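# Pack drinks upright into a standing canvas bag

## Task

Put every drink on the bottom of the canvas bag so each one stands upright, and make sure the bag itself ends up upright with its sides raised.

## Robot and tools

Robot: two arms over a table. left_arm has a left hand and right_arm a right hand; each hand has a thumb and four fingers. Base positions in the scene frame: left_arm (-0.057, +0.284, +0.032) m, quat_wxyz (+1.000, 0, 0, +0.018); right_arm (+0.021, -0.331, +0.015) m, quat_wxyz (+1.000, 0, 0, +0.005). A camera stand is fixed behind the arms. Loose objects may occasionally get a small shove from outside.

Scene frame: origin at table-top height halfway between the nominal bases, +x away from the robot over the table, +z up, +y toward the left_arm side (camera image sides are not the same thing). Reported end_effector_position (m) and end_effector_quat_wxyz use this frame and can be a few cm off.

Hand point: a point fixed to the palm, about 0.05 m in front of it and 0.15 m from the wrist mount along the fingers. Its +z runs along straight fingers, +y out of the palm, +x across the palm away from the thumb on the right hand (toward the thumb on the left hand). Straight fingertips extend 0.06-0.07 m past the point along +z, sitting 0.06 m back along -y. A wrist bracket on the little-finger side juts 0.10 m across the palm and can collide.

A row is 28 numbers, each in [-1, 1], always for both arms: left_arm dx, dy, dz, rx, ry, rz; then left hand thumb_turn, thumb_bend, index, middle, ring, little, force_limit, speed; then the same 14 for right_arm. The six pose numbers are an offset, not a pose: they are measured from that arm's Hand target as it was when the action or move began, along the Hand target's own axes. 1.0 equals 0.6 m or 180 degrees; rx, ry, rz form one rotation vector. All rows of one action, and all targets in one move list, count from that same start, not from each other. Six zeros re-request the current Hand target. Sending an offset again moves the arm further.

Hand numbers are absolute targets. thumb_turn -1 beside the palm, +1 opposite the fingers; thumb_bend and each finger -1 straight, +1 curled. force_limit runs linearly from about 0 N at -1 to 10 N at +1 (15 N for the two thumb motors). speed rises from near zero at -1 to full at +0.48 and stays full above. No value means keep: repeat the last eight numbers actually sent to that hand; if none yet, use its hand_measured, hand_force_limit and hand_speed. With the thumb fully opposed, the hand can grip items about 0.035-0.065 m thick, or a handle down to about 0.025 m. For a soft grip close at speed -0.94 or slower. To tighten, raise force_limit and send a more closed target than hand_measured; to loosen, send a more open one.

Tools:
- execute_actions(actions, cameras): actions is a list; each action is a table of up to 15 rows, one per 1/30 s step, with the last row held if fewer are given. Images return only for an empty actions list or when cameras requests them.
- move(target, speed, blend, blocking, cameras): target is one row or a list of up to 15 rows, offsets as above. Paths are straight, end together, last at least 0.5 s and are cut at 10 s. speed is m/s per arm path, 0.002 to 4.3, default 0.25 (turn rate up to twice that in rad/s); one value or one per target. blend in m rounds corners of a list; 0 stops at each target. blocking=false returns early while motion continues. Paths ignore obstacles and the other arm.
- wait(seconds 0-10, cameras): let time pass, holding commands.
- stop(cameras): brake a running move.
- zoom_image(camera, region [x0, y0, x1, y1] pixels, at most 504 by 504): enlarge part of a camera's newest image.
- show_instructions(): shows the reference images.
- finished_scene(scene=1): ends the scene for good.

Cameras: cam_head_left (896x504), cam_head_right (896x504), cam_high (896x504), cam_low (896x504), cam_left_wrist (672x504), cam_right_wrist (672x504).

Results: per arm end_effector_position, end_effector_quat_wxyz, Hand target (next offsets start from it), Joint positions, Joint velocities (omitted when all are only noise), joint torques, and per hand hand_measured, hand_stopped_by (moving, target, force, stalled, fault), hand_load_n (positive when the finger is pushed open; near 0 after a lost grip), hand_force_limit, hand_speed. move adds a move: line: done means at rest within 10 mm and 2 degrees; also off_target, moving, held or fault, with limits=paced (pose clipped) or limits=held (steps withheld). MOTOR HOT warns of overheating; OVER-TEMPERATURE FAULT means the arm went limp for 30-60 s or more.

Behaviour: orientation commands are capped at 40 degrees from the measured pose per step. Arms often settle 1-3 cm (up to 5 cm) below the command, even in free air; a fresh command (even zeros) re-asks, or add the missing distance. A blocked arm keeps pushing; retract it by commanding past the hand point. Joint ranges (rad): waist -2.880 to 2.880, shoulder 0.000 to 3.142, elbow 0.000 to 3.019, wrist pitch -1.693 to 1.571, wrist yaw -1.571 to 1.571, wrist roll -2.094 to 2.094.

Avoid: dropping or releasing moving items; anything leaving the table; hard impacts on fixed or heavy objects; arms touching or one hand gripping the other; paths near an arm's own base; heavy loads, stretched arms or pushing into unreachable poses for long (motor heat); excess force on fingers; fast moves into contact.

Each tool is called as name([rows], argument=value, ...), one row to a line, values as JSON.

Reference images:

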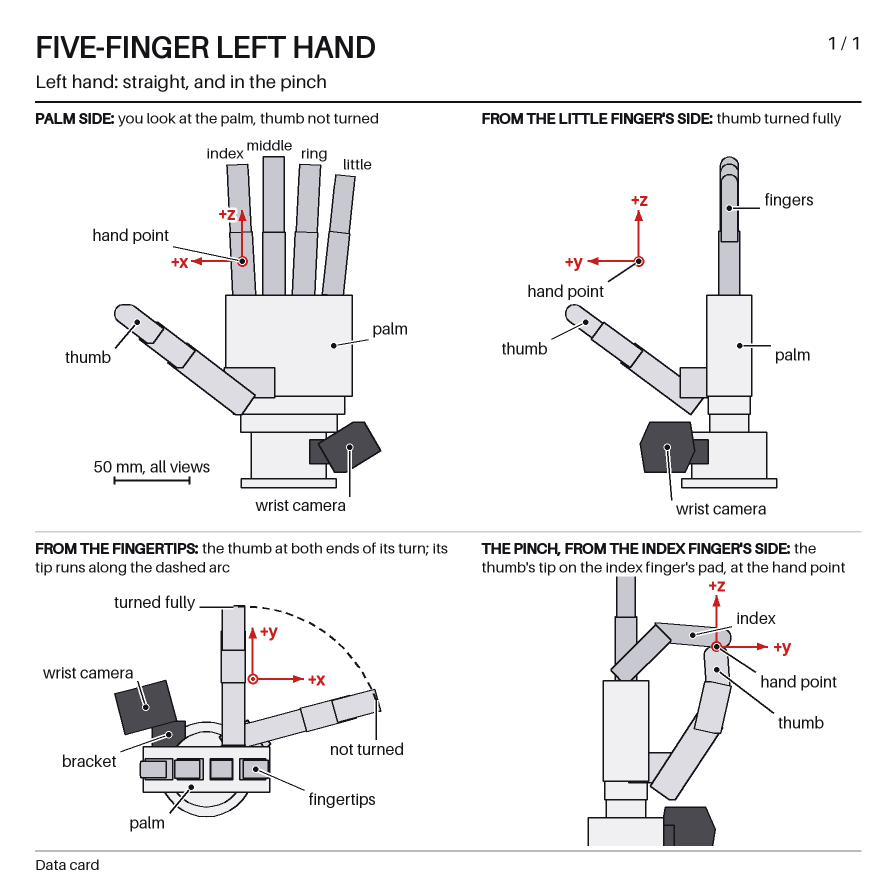

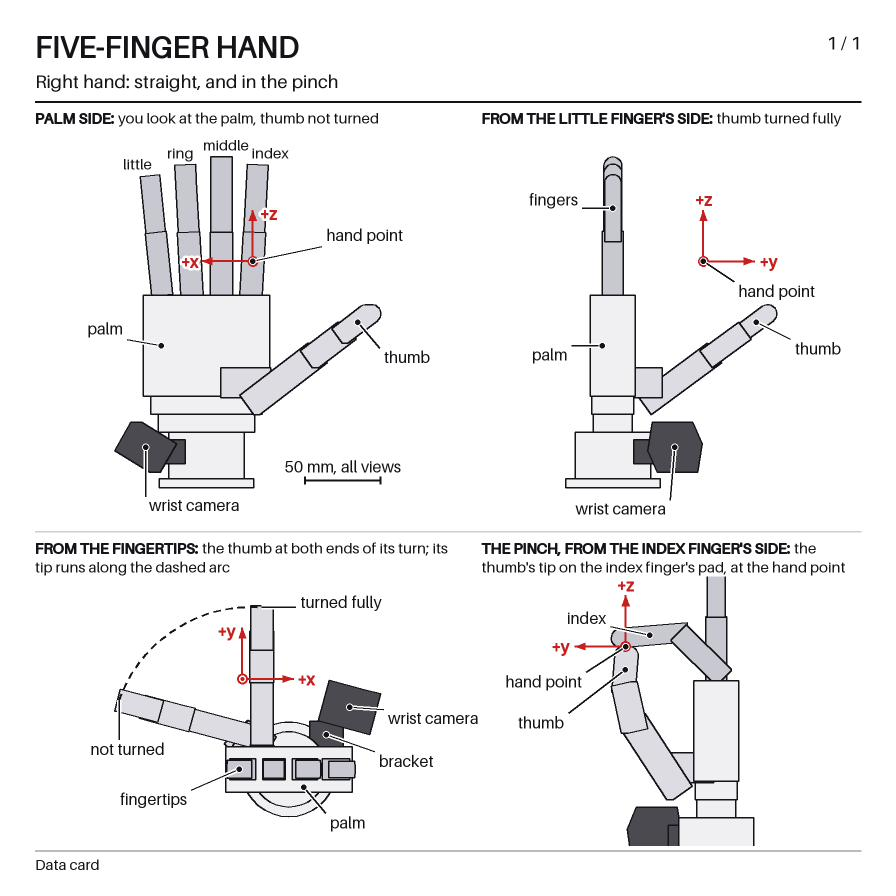

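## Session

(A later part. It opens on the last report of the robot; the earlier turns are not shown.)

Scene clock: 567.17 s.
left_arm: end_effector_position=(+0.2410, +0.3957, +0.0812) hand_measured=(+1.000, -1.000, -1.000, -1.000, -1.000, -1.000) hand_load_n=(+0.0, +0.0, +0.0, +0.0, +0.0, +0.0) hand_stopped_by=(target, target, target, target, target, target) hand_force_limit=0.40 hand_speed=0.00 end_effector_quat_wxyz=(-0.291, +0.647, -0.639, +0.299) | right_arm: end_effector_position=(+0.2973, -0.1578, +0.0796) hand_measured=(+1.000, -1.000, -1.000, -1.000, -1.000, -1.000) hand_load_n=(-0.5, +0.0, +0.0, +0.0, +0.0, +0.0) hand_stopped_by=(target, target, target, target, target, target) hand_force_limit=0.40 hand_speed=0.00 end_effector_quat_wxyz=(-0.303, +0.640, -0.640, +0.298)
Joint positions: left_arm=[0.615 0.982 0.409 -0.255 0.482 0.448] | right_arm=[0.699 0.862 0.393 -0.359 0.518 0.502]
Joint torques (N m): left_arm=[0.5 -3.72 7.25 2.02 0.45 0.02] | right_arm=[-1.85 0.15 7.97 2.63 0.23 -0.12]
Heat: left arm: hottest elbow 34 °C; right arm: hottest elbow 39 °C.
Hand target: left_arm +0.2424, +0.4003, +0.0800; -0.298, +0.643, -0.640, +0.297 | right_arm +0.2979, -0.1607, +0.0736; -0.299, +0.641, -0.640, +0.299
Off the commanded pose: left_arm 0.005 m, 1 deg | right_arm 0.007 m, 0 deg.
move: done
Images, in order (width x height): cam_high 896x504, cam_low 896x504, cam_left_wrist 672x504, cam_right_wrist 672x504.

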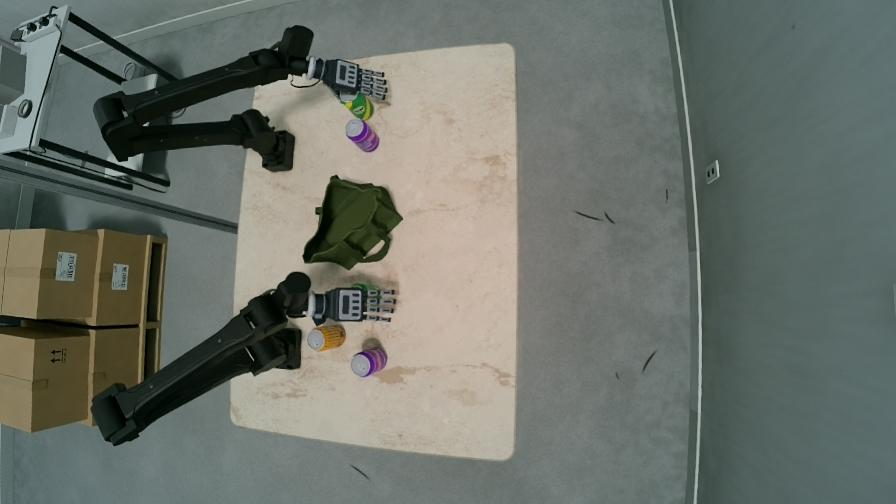

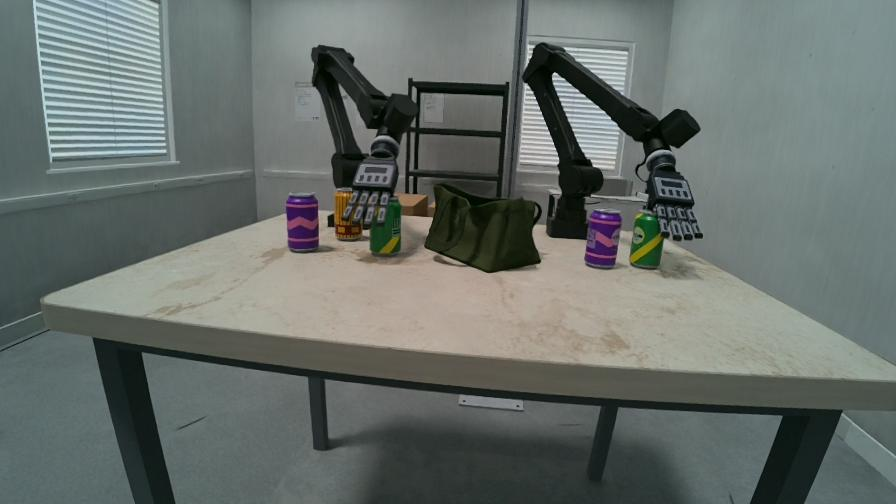

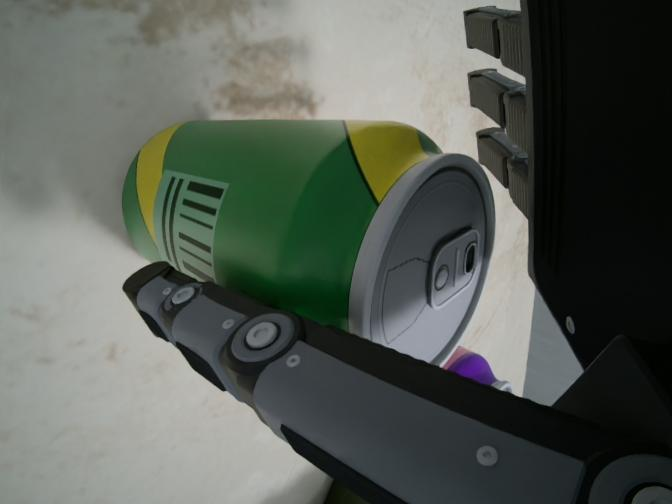

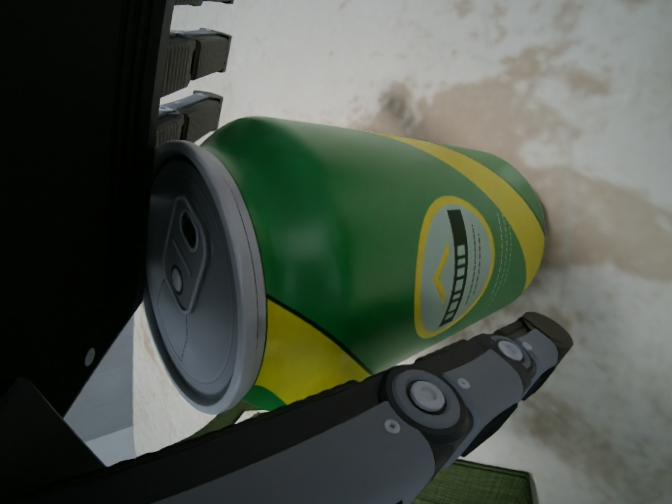

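move(target=[0,-0.0128,-0.0107,0,0,0,1,-1,-1,-1,-1,-1,0.4,0, 0,-0.023,-0.0193,0,0,0,1,-1,-1,-1,-1,-1,0.4,0], speed=0.1, cameras=["cam_left_wrist","cam_right_wrist"])

Scene clock: 571.33 s.
left_arm: end_effector_position=(+0.2394, +0.3945, +0.0814) hand_measured=(+1.000, -1.000, -1.000, -1.000, -1.000, -1.000) hand_load_n=(+0.0, +0.0, +0.0, +0.0, +0.0, +0.0) hand_stopped_by=(target, target, target, target, target, target) hand_force_limit=0.40 hand_speed=0.00 end_effector_quat_wxyz=(-0.288, +0.648, -0.639, +0.298) | right_arm: end_effector_position=(+0.2913, -0.1631, +0.0784) hand_measured=(+1.000, -1.000, -1.000, -1.000, -1.000, -1.000) hand_load_n=(+0.0, +0.0, +0.0, +0.0, +0.0, +0.0) hand_stopped_by=(target, target, target, target, target, target) hand_force_limit=0.40 hand_speed=0.00 end_effector_quat_wxyz=(-0.292, +0.645, -0.641, +0.297)
Joint positions: left_arm=[0.615 0.977 0.409 -0.266 0.482 0.448] | right_arm=[0.698 0.845 0.393 -0.399 0.518 0.501]
Joint torques (N m): left_arm=[0.44 -5.48 8.49 0.65 0.44 0.02] | right_arm=[-1.85 -1.14 10.92 1.11 0.24 -0.12]
Heat: left arm: hottest elbow 35 °C; right arm: hottest elbow 39 °C.
Hand target: left_arm +0.2424, +0.4003, +0.0900; -0.298, +0.643, -0.640, +0.297 | right_arm +0.2979, -0.1607, +0.0916; -0.299, +0.641, -0.640, +0.299
Off the commanded pose: left_arm 0.011 m, 1 deg | right_arm 0.015 m, 1 deg.
move: off_target (left_arm, right_arm)
Images, in order (width x height): cam_left_wrist 672x504, cam_right_wrist 672x504.

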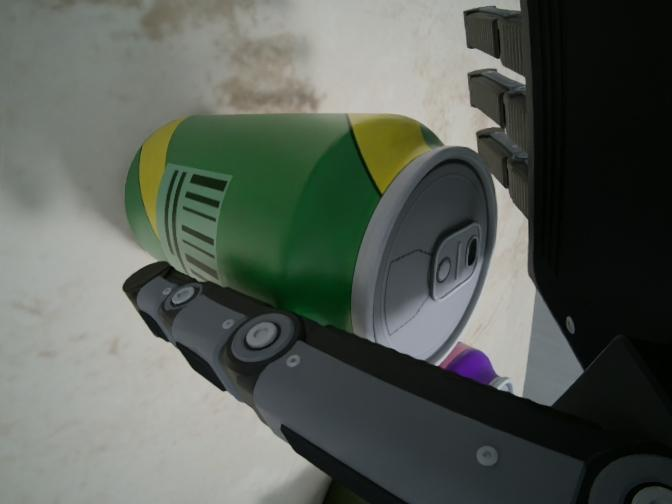

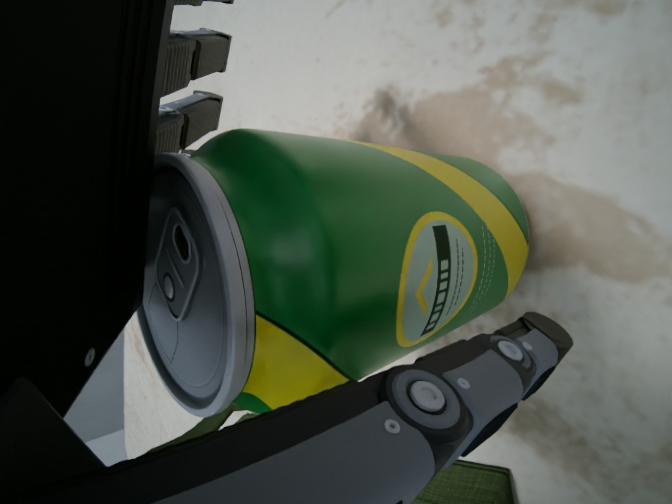

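move(target=[0.005,-0.0128,-0.0107,0,0,0,1,-1,-1,-1,-1,-1,0.4,0, 0,-0.023,-0.0107,0,0,0,1,-1,-1,-1,-1,-1,0.4,0], speed=0.1, cameras=["cam_left_wrist","cam_right_wrist"])

Scene clock: 572.67 s.
left_arm: end_effector_position=(+0.2338, +0.3906, +0.0852) hand_measured=(+1.000, -1.000, -1.000, -1.000, -1.000, -1.000) hand_load_n=(+0.0, +0.0, +0.0, +0.0, +0.0, +0.0) hand_stopped_by=(target, target, target, target, target, target) hand_force_limit=0.40 hand_speed=0.00 end_effector_quat_wxyz=(-0.284, +0.650, -0.639, +0.297) | right_arm: end_effector_position=(+0.2867, -0.1700, +0.0785) hand_measured=(+1.000, -1.000, -1.000, -1.000, -1.000, -1.000) hand_load_n=(+0.0, +0.0, +0.0, +0.0, +0.0, +0.0) hand_stopped_by=(target, target, target, target, target, target) hand_force_limit=0.40 hand_speed=0.00 end_effector_quat_wxyz=(-0.279, +0.650, -0.642, +0.296)
Joint positions: left_arm=[0.615 0.946 0.409 -0.307 0.481 0.448] | right_arm=[0.688 0.829 0.398 -0.443 0.511 0.494]
Joint torques (N m): left_arm=[-0.32 -5.13 9.59 0.64 0.22 -0.08] | right_arm=[-1.85 -1.08 13.26 1.1 0.2 -0.15]
Heat: left arm: hottest elbow 35 °C; right arm: hottest elbow 39 °C.
Hand target: left_arm +0.2425, +0.3973, +0.1001; -0.298, +0.643, -0.640, +0.298 | right_arm +0.3018, -0.1607, +0.1062; -0.299, +0.641, -0.640, +0.299
Off the commanded pose: left_arm 0.018 m, 2 deg | right_arm 0.033 m, 3 deg.
move: off_target (left_arm, right_arm)
Images, in order (width x height): cam_left_wrist 672x504, cam_right_wrist 672x504.

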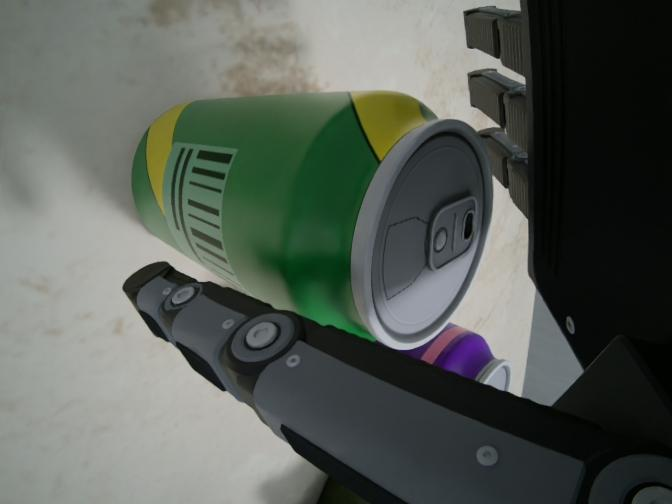

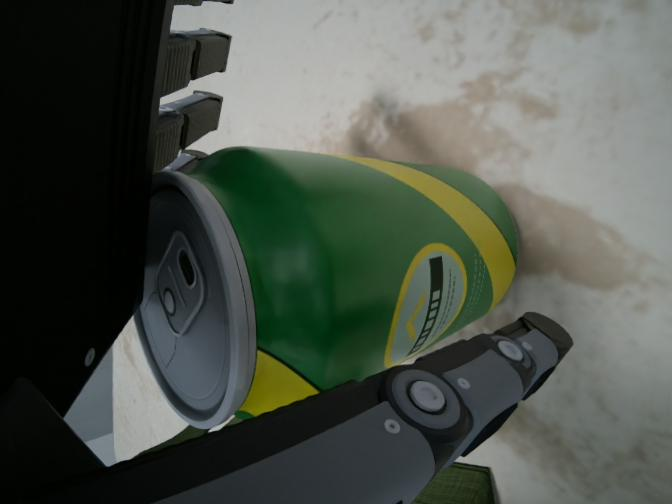

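move([
  [-0.005,-0.0638,-0.0536,0,0,0,1,-1,-1,-1,-1,-1,0.4,0, 0,-0.0788,-0.0618,0,0,0,1,-1,-1,-1,-1,-1,0.4,0],
  [-0.0053,0.0167,0.014,0,0,0,1,-1,-1,-1,-1,-1,0.4,0, 0,0.0292,0.0163,0,0,0,1,-1,-1,-1,-1,-1,0.4,0],
], speed=0.12, cameras=["cam_high","cam_low","cam_left_wrist","cam_right_wrist"])

zoom_image(camera="cam_high", region=[290, 60, 430, 200])

zoom_image(camera="cam_high", region=[290, 220, 430, 360])

Scene clock: 576.33 s.
left_arm: end_effector_position=(+0.2408, +0.3961, +0.0880) hand_measured=(+1.000, -1.000, -1.000, -1.000, -1.000, -1.000) hand_load_n=(+0.0, -0.5, +0.0, +0.0, +0.0, +0.0) hand_stopped_by=(target, target, target, target, target, target) hand_force_limit=0.40 hand_speed=0.00 end_effector_quat_wxyz=(-0.291, +0.647, -0.639, +0.298) | right_arm: end_effector_position=(+0.2989, -0.1627, +0.0916) hand_measured=(+1.000, -1.000, -1.000, -1.000, -1.000, -1.000) hand_load_n=(+0.0, +0.0, +0.0, -0.5, +0.0, +0.0) hand_stopped_by=(target, target, target, target, target, target) hand_force_limit=0.40 hand_speed=0.00 end_effector_quat_wxyz=(-0.298, +0.641, -0.640, +0.299)
Joint positions: left_arm=[0.616 0.965 0.421 -0.285 0.483 0.45] | right_arm=[0.681 0.835 0.419 -0.412 0.51 0.486]
Joint torques (N m): left_arm=[0.44 -3.72 7.36 1.89 0.45 0.01] | right_arm=[-0.56 0.15 8.2 2.58 0.46 0.02]
Heat: left arm: hottest elbow 35 °C; right arm: hottest elbow 40 °C.
Hand target: left_arm +0.2424, +0.4005, +0.0870; -0.298, +0.643, -0.640, +0.297 | right_arm +0.2980, -0.1608, +0.0864; -0.299, +0.641, -0.640, +0.299
Off the commanded pose: left_arm 0.005 m, 1 deg | right_arm 0.006 m, 0 deg.
move: done
Images, in order (width x height): cam_high 896x504, cam_low 896x504, cam_left_wrist 672x504, cam_right_wrist 672x504.

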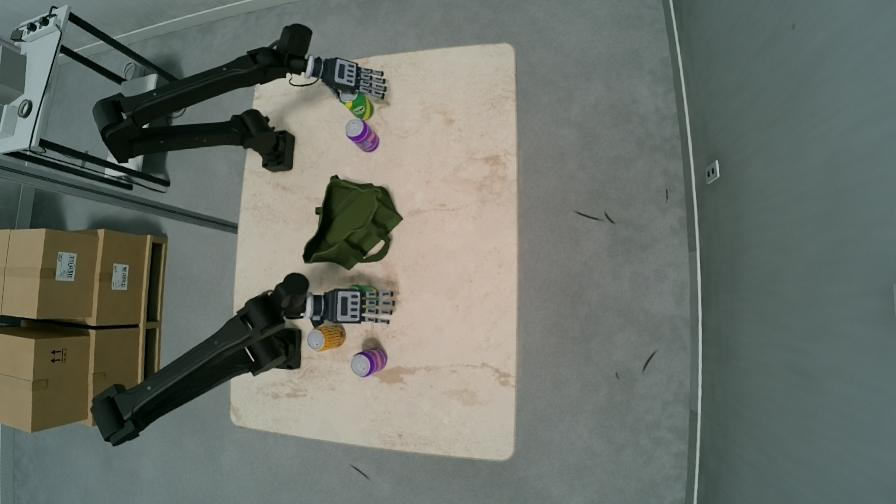

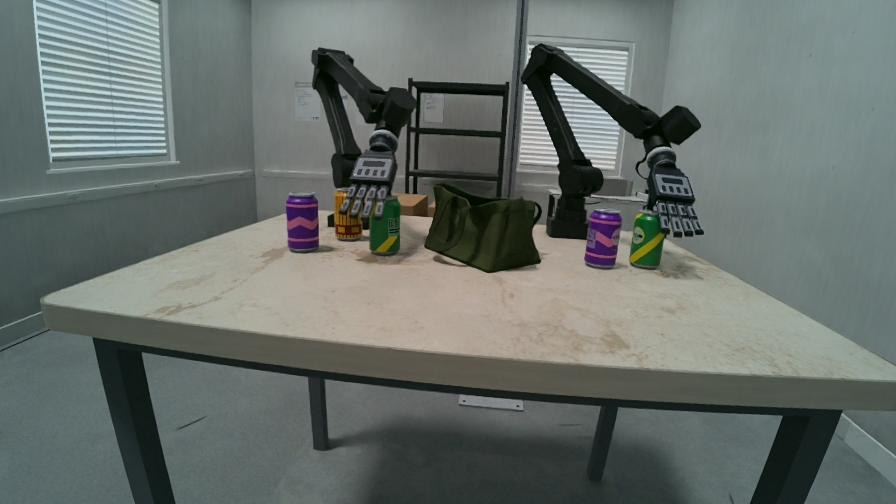

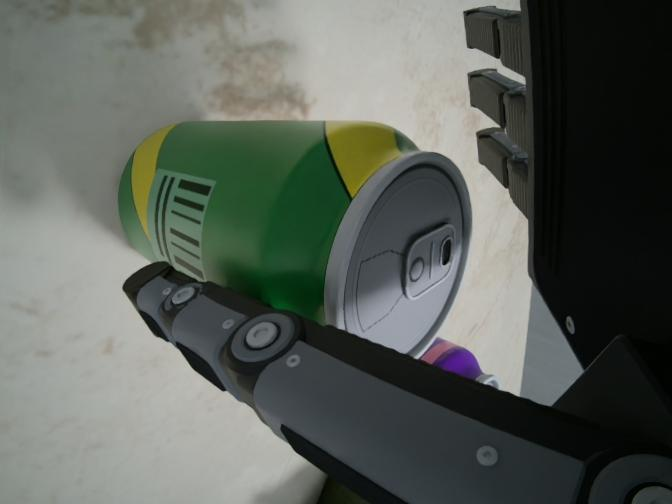

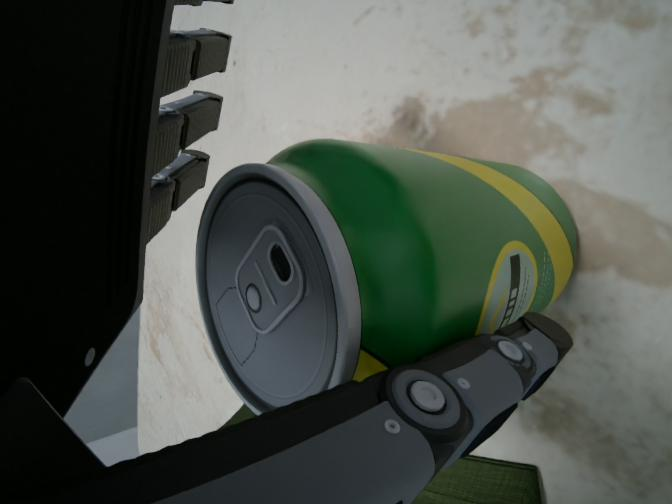

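Scaled by 3.600 from the camera's 896x504 image, which has a finer 1280x720 frame.

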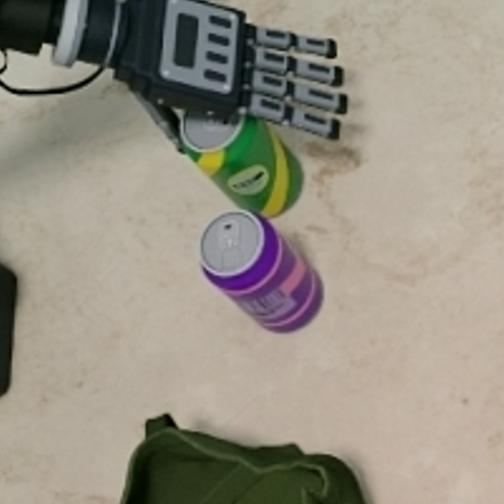

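Scaled by 3.600 from the camera's 896x504 image, which has a finer 1280x720 frame.

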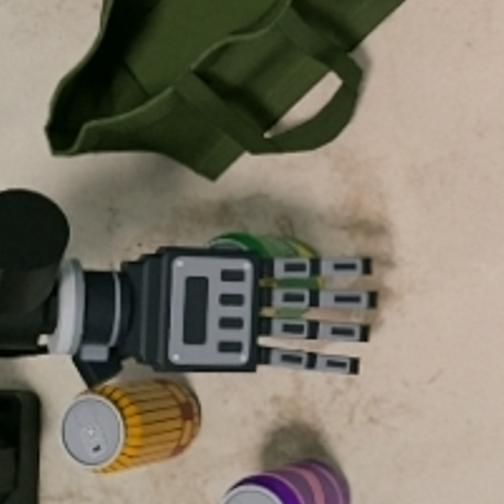

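move(target=[0,0,0,0,0,0,1,-1,0.2,0.2,0.25,-1,-0.5,-0.8, 0,0,0,0,0,0,1,-1,0.2,0.2,0.25,-1,-0.5,-0.8], cameras=["cam_left_wrist","cam_right_wrist"])

Scene clock: 580.07 s.
left_arm: end_effector_position=(+0.2412, +0.3962, +0.0881) hand_measured=(+1.000, -1.000, -0.116, -0.116, +0.236, -1.000) hand_load_n=(+3.0, +1.5, +5.5, +3.5, +3.5, +0.0) hand_stopped_by=(target, target, force, force, force, target) hand_force_limit=-0.50 hand_speed=-0.80 end_effector_quat_wxyz=(-0.291, +0.646, -0.639, +0.299) | right_arm: end_effector_position=(+0.2993, -0.1628, +0.0916) hand_measured=(+1.000, -1.000, -0.116, -0.134, +0.126, -1.000) hand_load_n=(+2.5, +2.0, +8.0, +5.0, +4.0, +0.0) hand_stopped_by=(target, target, force, force, force, target) hand_force_limit=-0.50 hand_speed=-0.80 end_effector_quat_wxyz=(-0.298, +0.641, -0.640, +0.300)
Joint positions: left_arm=[0.616 0.966 0.421 -0.283 0.484 0.45] | right_arm=[0.681 0.836 0.419 -0.411 0.512 0.486]
Joint torques (N m): left_arm=[0.44 -3.84 7.36 1.83 0.41 0.01] | right_arm=[-0.62 0.26 8.17 2.54 0.4 0.02]
Heat: left arm: hottest elbow 35 °C; right arm: hottest elbow 40 °C.
Hand target: left_arm +0.2424, +0.4005, +0.0870; -0.298, +0.643, -0.640, +0.297 | right_arm +0.2980, -0.1607, +0.0864; -0.299, +0.641, -0.640, +0.299
Off the commanded pose: left_arm 0.005 m, 1 deg | right_arm 0.006 m, 0 deg.
move: done
Images, in order (width x height): cam_left_wrist 672x504, cam_right_wrist 672x504.

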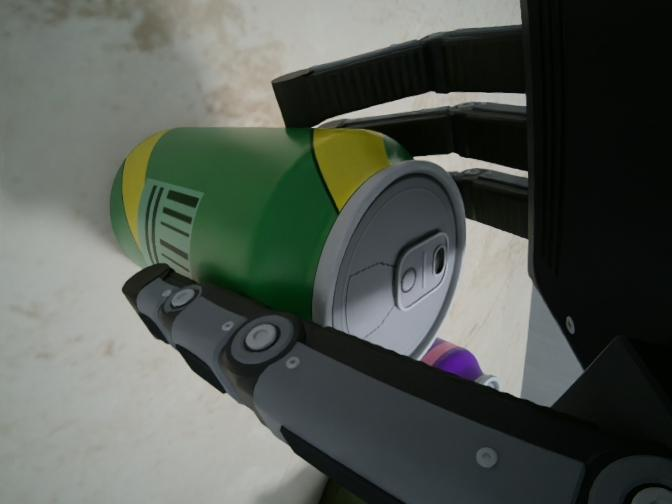

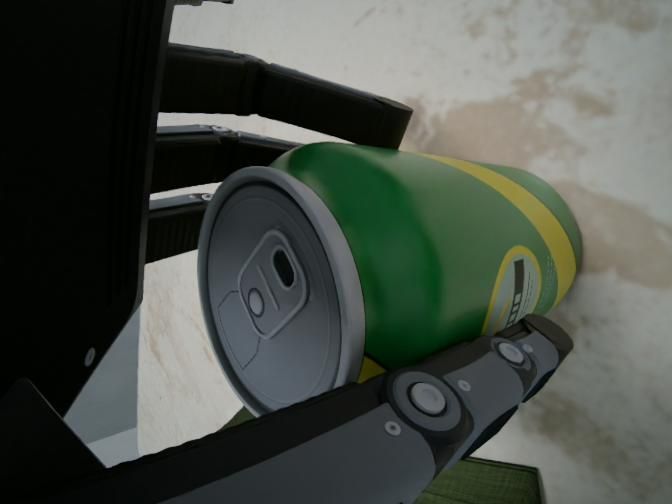

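move(target=[0,0,0,0,0,0,1,0.5,0.2,0.2,0.25,-1,-0.2,-0.85, 0,0,0,0,0,0,1,0.5,0.2,0.2,0.25,-1,-0.2,-0.85], cameras=[])

Scene clock: 580.83 s.
left_arm: end_effector_position=(+0.2412, +0.3962, +0.0881) hand_measured=(+1.000, -0.990, -0.116, -0.116, +0.236, -1.000) hand_load_n=(+3.0, +6.0, +5.5, +3.5, +3.5, +0.0) hand_stopped_by=(target, force, force, force, force, target) hand_force_limit=-0.20 hand_speed=-0.85 end_effector_quat_wxyz=(-0.291, +0.646, -0.639, +0.299) | right_arm: end_effector_position=(+0.2993, -0.1629, +0.0917) hand_measured=(+1.000, -0.992, -0.116, -0.134, +0.126, -1.000) hand_load_n=(+2.5, +8.0, +8.5, +5.0, +4.0, +0.0) hand_stopped_by=(target, force, force, force, force, target) hand_force_limit=-0.20 hand_speed=-0.85 end_effector_quat_wxyz=(-0.298, +0.641, -0.640, +0.300)
Joint positions: left_arm=[0.616 0.966 0.421 -0.283 0.484 0.45] | right_arm=[0.681 0.836 0.419 -0.411 0.512 0.486]
Joint torques (N m): left_arm=[0.44 -3.84 7.38 1.84 0.41 0] | right_arm=[-0.56 0.15 8.18 2.52 0.4 0.02]
Heat: left arm: hottest elbow 35 °C; right arm: hottest elbow 40 °C.
Hand target: left_arm +0.2424, +0.4005, +0.0870; -0.298, +0.643, -0.640, +0.297 | right_arm +0.2980, -0.1608, +0.0864; -0.299, +0.641, -0.640, +0.299
Off the commanded pose: left_arm 0.005 m, 1 deg | right_arm 0.006 m, 0 deg.
move: done
No camera images: "cameras" was empty.

move(target=[0,0,0,0,0,0,1,0.52,0.2,0.2,0.25,-1,0.2,-0.85, 0,0,0,0,0,0,1,0.52,0.2,0.2,0.25,-1,0.25,-0.85], cameras=[])

Scene clock: 581.77 s.
left_arm: end_effector_position=(+0.2415, +0.3965, +0.0884) hand_measured=(+1.000, -0.960, -0.116, -0.116, +0.236, -1.000) hand_load_n=(+3.0, +9.5, +8.5, +4.5, +4.0, +0.0) hand_stopped_by=(target, force, force, force, force, target) hand_force_limit=0.20 hand_speed=-0.85 end_effector_quat_wxyz=(-0.292, +0.646, -0.639, +0.299) | right_arm: end_effector_position=(+0.2993, -0.1629, +0.0917) hand_measured=(+1.000, -0.988, -0.116, -0.134, +0.126, -1.000) hand_load_n=(+2.5, +9.5, +8.5, +5.0, +4.5, +0.0) hand_stopped_by=(target, force, force, force, force, target) hand_force_limit=0.25 hand_speed=-0.85 end_effector_quat_wxyz=(-0.298, +0.641, -0.640, +0.300)
Joint positions: left_arm=[0.616 0.966 0.421 -0.281 0.484 0.45] | right_arm=[0.681 0.836 0.419 -0.411 0.512 0.486]
Joint torques (N m): left_arm=[0.44 -3.96 7.38 1.74 0.41 0] | right_arm=[-0.5 0.09 8.17 2.54 0.39 0.02]
Heat: left arm: hottest elbow 35 °C; right arm: hottest elbow 40 °C.
Hand target: left_arm +0.2425, +0.4005, +0.0870; -0.298, +0.643, -0.640, +0.297 | right_arm +0.2980, -0.1608, +0.0864; -0.299, +0.641, -0.640, +0.299
Off the commanded pose: left_arm 0.004 m, 1 deg | right_arm 0.006 m, 0 deg.
move: done
No camera images: "cameras" was empty.

move([
  [0,-0.2975,-0.2497,0,0,0,1,0.52,0.2,0.2,0.25,-1,0.2,-0.85, -0.01,-0.2897,-0.2605,0,0,0,1,0.52,0.2,0.2,0.25,-1,0.25,-0.85],
  [0.2175,-0.2948,-0.2528,0,0.2102,0.1765,1,0.52,0.2,0.2,0.25,-1,0.2,-0.85, -0.3038,-0.2205,-0.3428,0,-0.1728,-0.145,1,0.52,0.2,0.2,0.25,-1,0.25,-0.85],
], speed=0.25, blend=0.05, cameras=["all"])

Scene clock: 591.87 s.
left_arm: end_effector_position=(+0.2301, +0.2684, +0.2977) hand_measured=(+1.000, -0.958, -0.116, -0.116, +0.236, -1.000) hand_load_n=(+0.0, +0.0, +0.0, +0.0, +0.0, +0.0) hand_stopped_by=(target, force, force, force, force, target) hand_force_limit=0.20 hand_speed=-0.85 end_effector_quat_wxyz=(+0.127, -0.335, +0.846, -0.395) | right_arm: end_effector_position=(+0.2183, +0.0024, +0.2861) hand_measured=(+1.000, -0.986, -0.114, -0.134, +0.126, -1.000) hand_load_n=(+0.0, +0.0, +0.0, +0.0, +0.5, +0.0) hand_stopped_by=(target, force, force, force, force, target) hand_force_limit=0.25 hand_speed=-0.85 end_effector_quat_wxyz=(-0.351, +0.835, -0.386, +0.175)
Joint positions: left_arm=[0.318 0.944 1.021 -1.289 0.794 1.019] | right_arm=[1.055 0.94 1.01 -0.873 0.278 0.248]
Joint torques (N m): left_arm=[-0.85 -4.25 12.05 0.08 0.76 -0.01] | right_arm=[-0.62 -2.2 15.01 2.67 0.09 -0.13]
Heat: left arm: hottest elbow 36 °C; right arm: hottest elbow 40 °C.
Hand target: left_arm +0.2414, +0.2703, +0.3201; +0.145, -0.317, +0.850, -0.396 | right_arm +0.2253, +0.0214, +0.3200; -0.384, +0.824, -0.378, +0.176
Off the commanded pose: left_arm 0.025 m, 3 deg | right_arm 0.039 m, 4 deg.
move: off_target (left_arm, right_arm)

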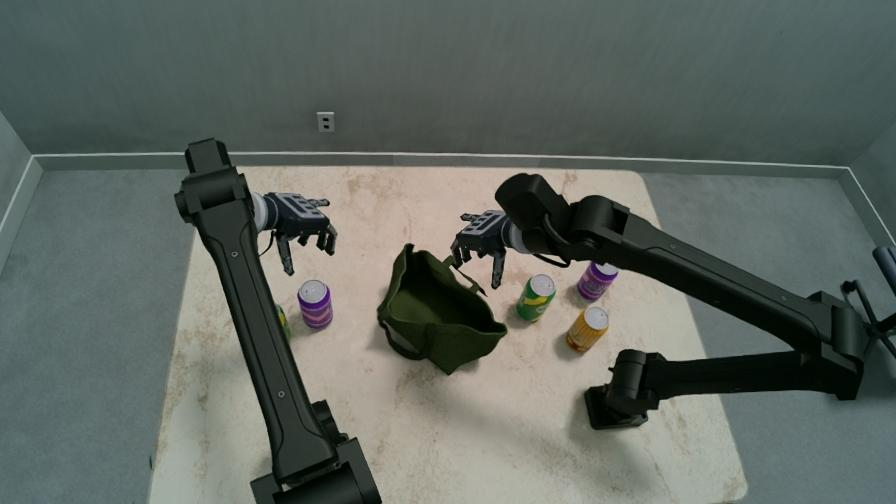

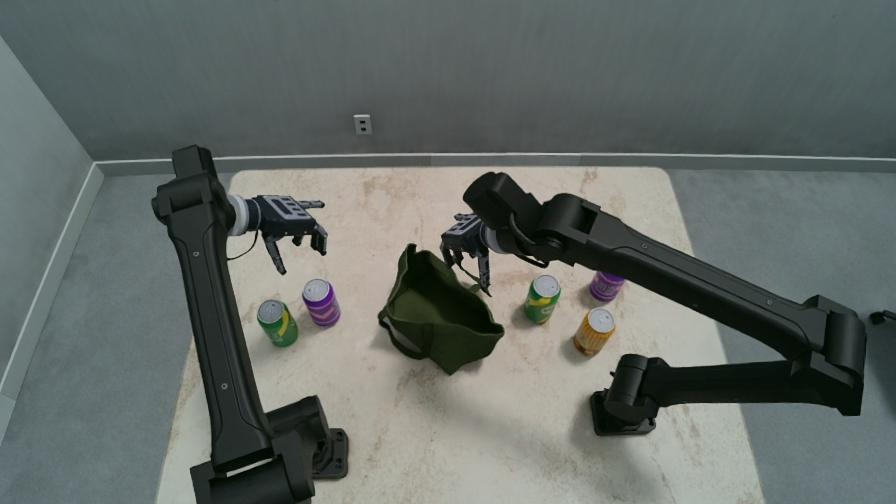

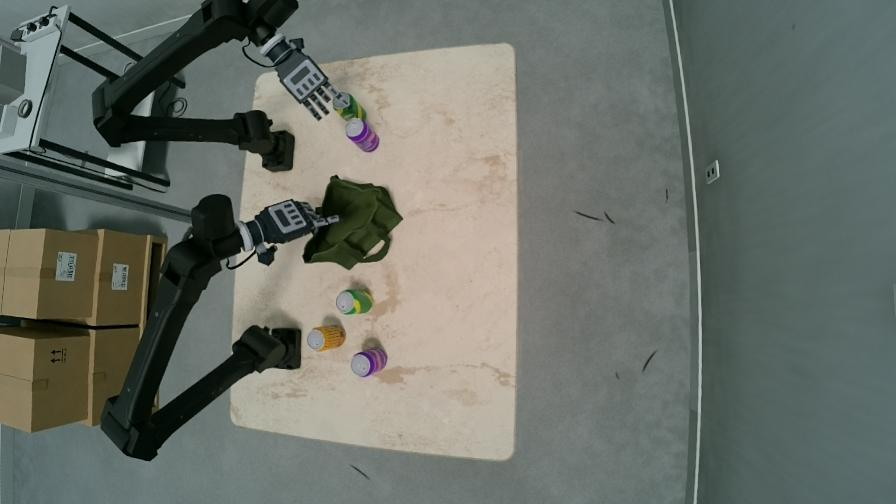

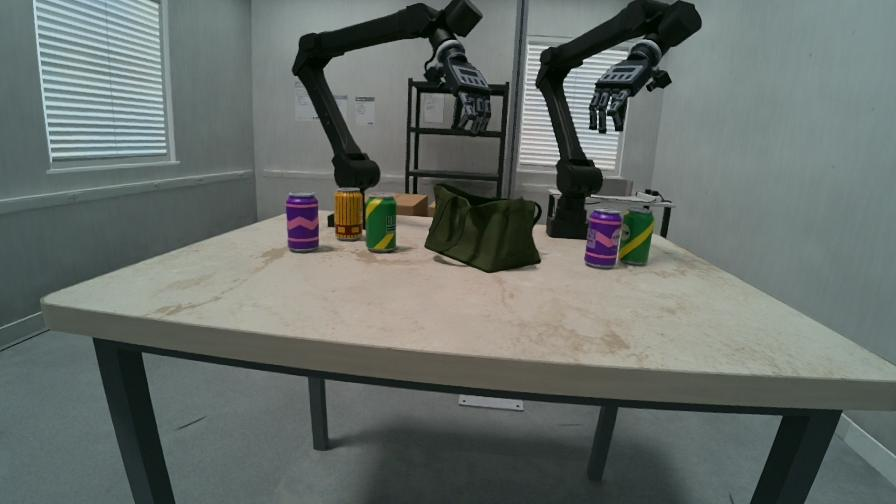

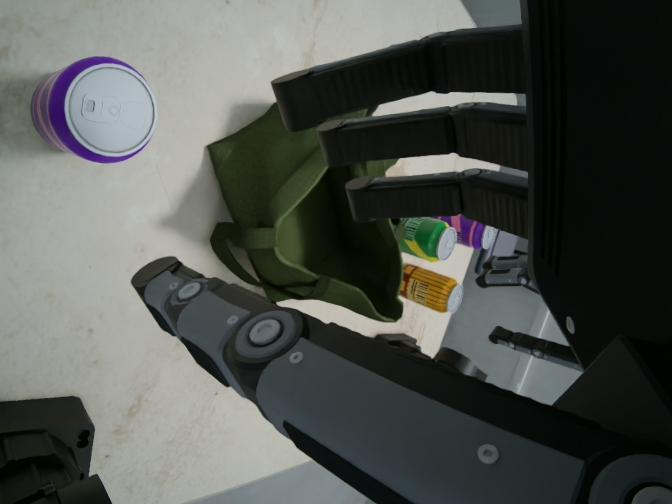

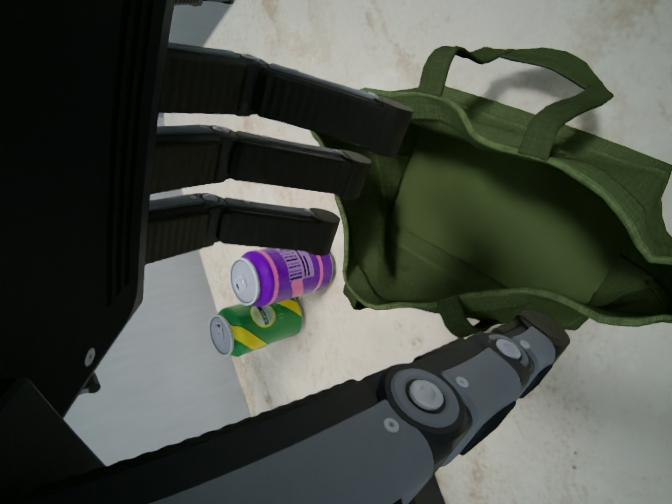

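zoom_image(camera="cam_high", region=[320, 80, 390, 150])

zoom_image(camera="cam_high", region=[320, 270, 390, 340])

zoom_image(camera="cam_low", region=[560, 190, 680, 290])

Scaled by 7.200 from the camera's 896x504 image, which has a finer 1280x720 frame.

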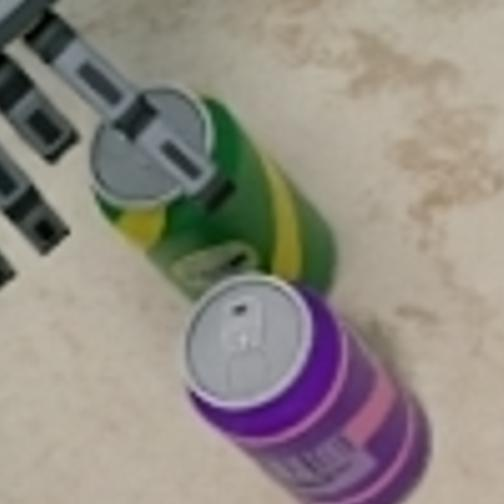

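Scaled by 7.200 from the camera's 896x504 image, which has a finer 1280x720 frame.

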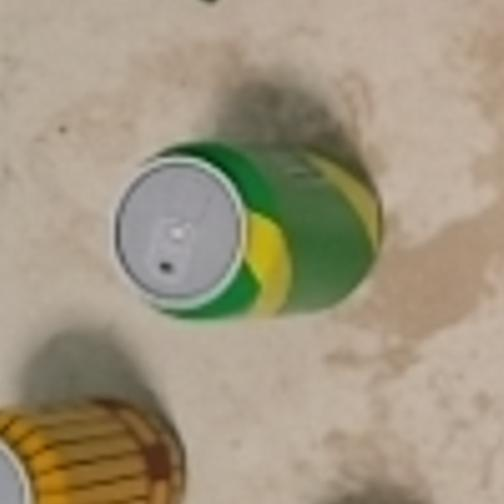

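Scaled by 4.200 from the camera's 896x504 image, which has a finer 1280x720 frame.

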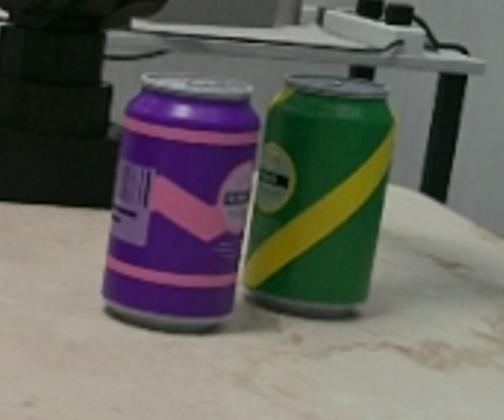

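move(target=[-0.0958,0.2325,-0.0177,0,-0.2102,-0.1765,1,-1,-1,-1,-1,-1,0.4,0, 0.2877,0.2303,-0.0152,0,0,0,1,-1,-1,-1,-1,-1,0.4,0], speed=0.35, cameras=["cam_high","cam_low"])

zoom_image(camera="cam_high", region=[290, 60, 430, 200])

zoom_image(camera="cam_high", region=[290, 240, 430, 380])

Scene clock: 600.93 s.
left_arm: end_effector_position=(+0.2182, +0.3792, +0.2172) hand_measured=(+1.000, -1.000, -1.000, -1.000, -1.000, -1.000) hand_load_n=(+0.0, +0.0, +0.0, +0.0, +0.0, +0.5) hand_stopped_by=(target, target, target, target, target, target) hand_force_limit=0.40 hand_speed=0.00 end_effector_quat_wxyz=(-0.287, +0.642, -0.647, +0.296) | right_arm: end_effector_position=(+0.2621, -0.1702, +0.2218) hand_measured=(+1.000, -1.000, -1.000, -1.000, -1.000, -1.000) hand_load_n=(+0.0, +0.0, +0.0, -0.5, +0.0, +0.0) hand_stopped_by=(target, target, target, target, target, target) hand_force_limit=0.40 hand_speed=0.00 end_effector_quat_wxyz=(-0.380, +0.826, -0.381, +0.170)
Joint positions: left_arm=[0.614 0.72 0.675 -0.796 0.484 0.47] | right_arm=[0.344 0.633 0.686 -0.798 -0.274 -0.233]
Joint torques (N m): left_arm=[0.09 -3.37 8.23 1.91 0.22 -0.23] | right_arm=[-1.79 0.32 8.94 2.82 -0.23 -0.1]
Heat: left arm: hottest elbow 37 °C; right arm: hottest elbow 40 °C.
Hand target: left_arm +0.2206, +0.3819, +0.2202; -0.298, +0.643, -0.640, +0.297 | right_arm +0.2652, -0.1719, +0.2200; -0.384, +0.824, -0.378, +0.176
Off the commanded pose: left_arm 0.005 m, 1 deg | right_arm 0.004 m, 1 deg.
move: done
Images, in order (width x height): cam_high 896x504, cam_low 896x504.

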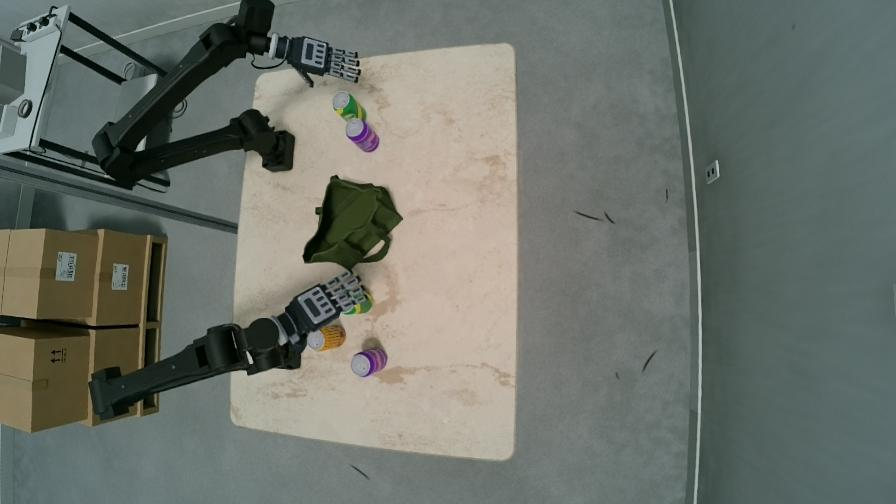

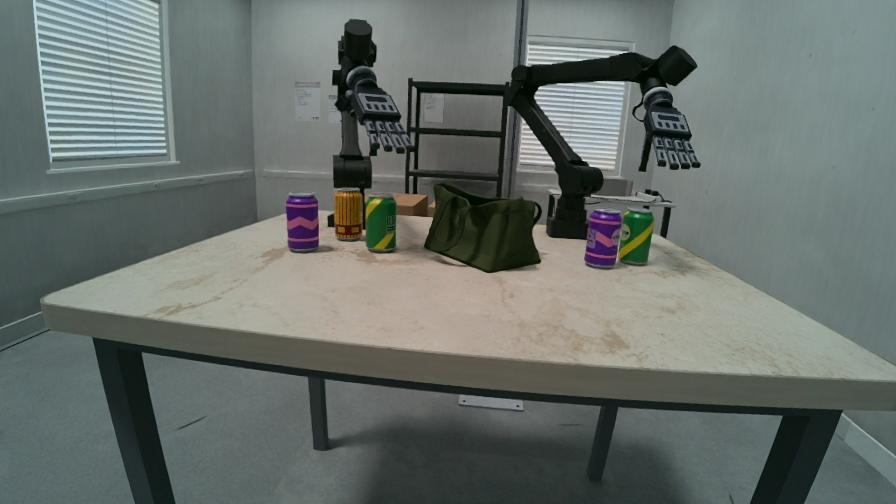

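Scaled by 3.600 from the camera's 896x504 image, which has a finer 1280x720 frame.

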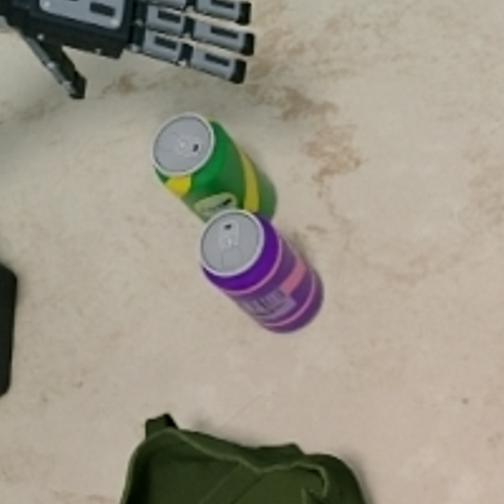

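Scaled by 3.600 from the camera's 896x504 image, which has a finer 1280x720 frame.

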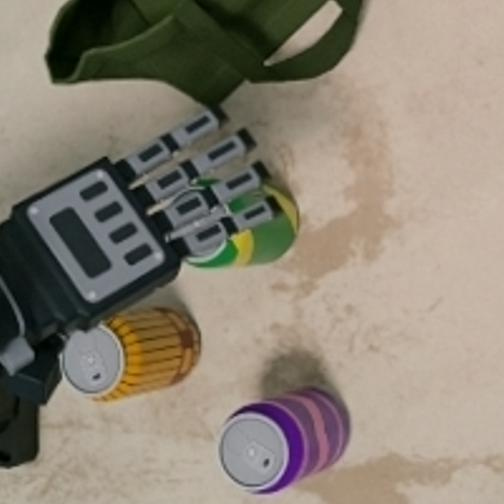

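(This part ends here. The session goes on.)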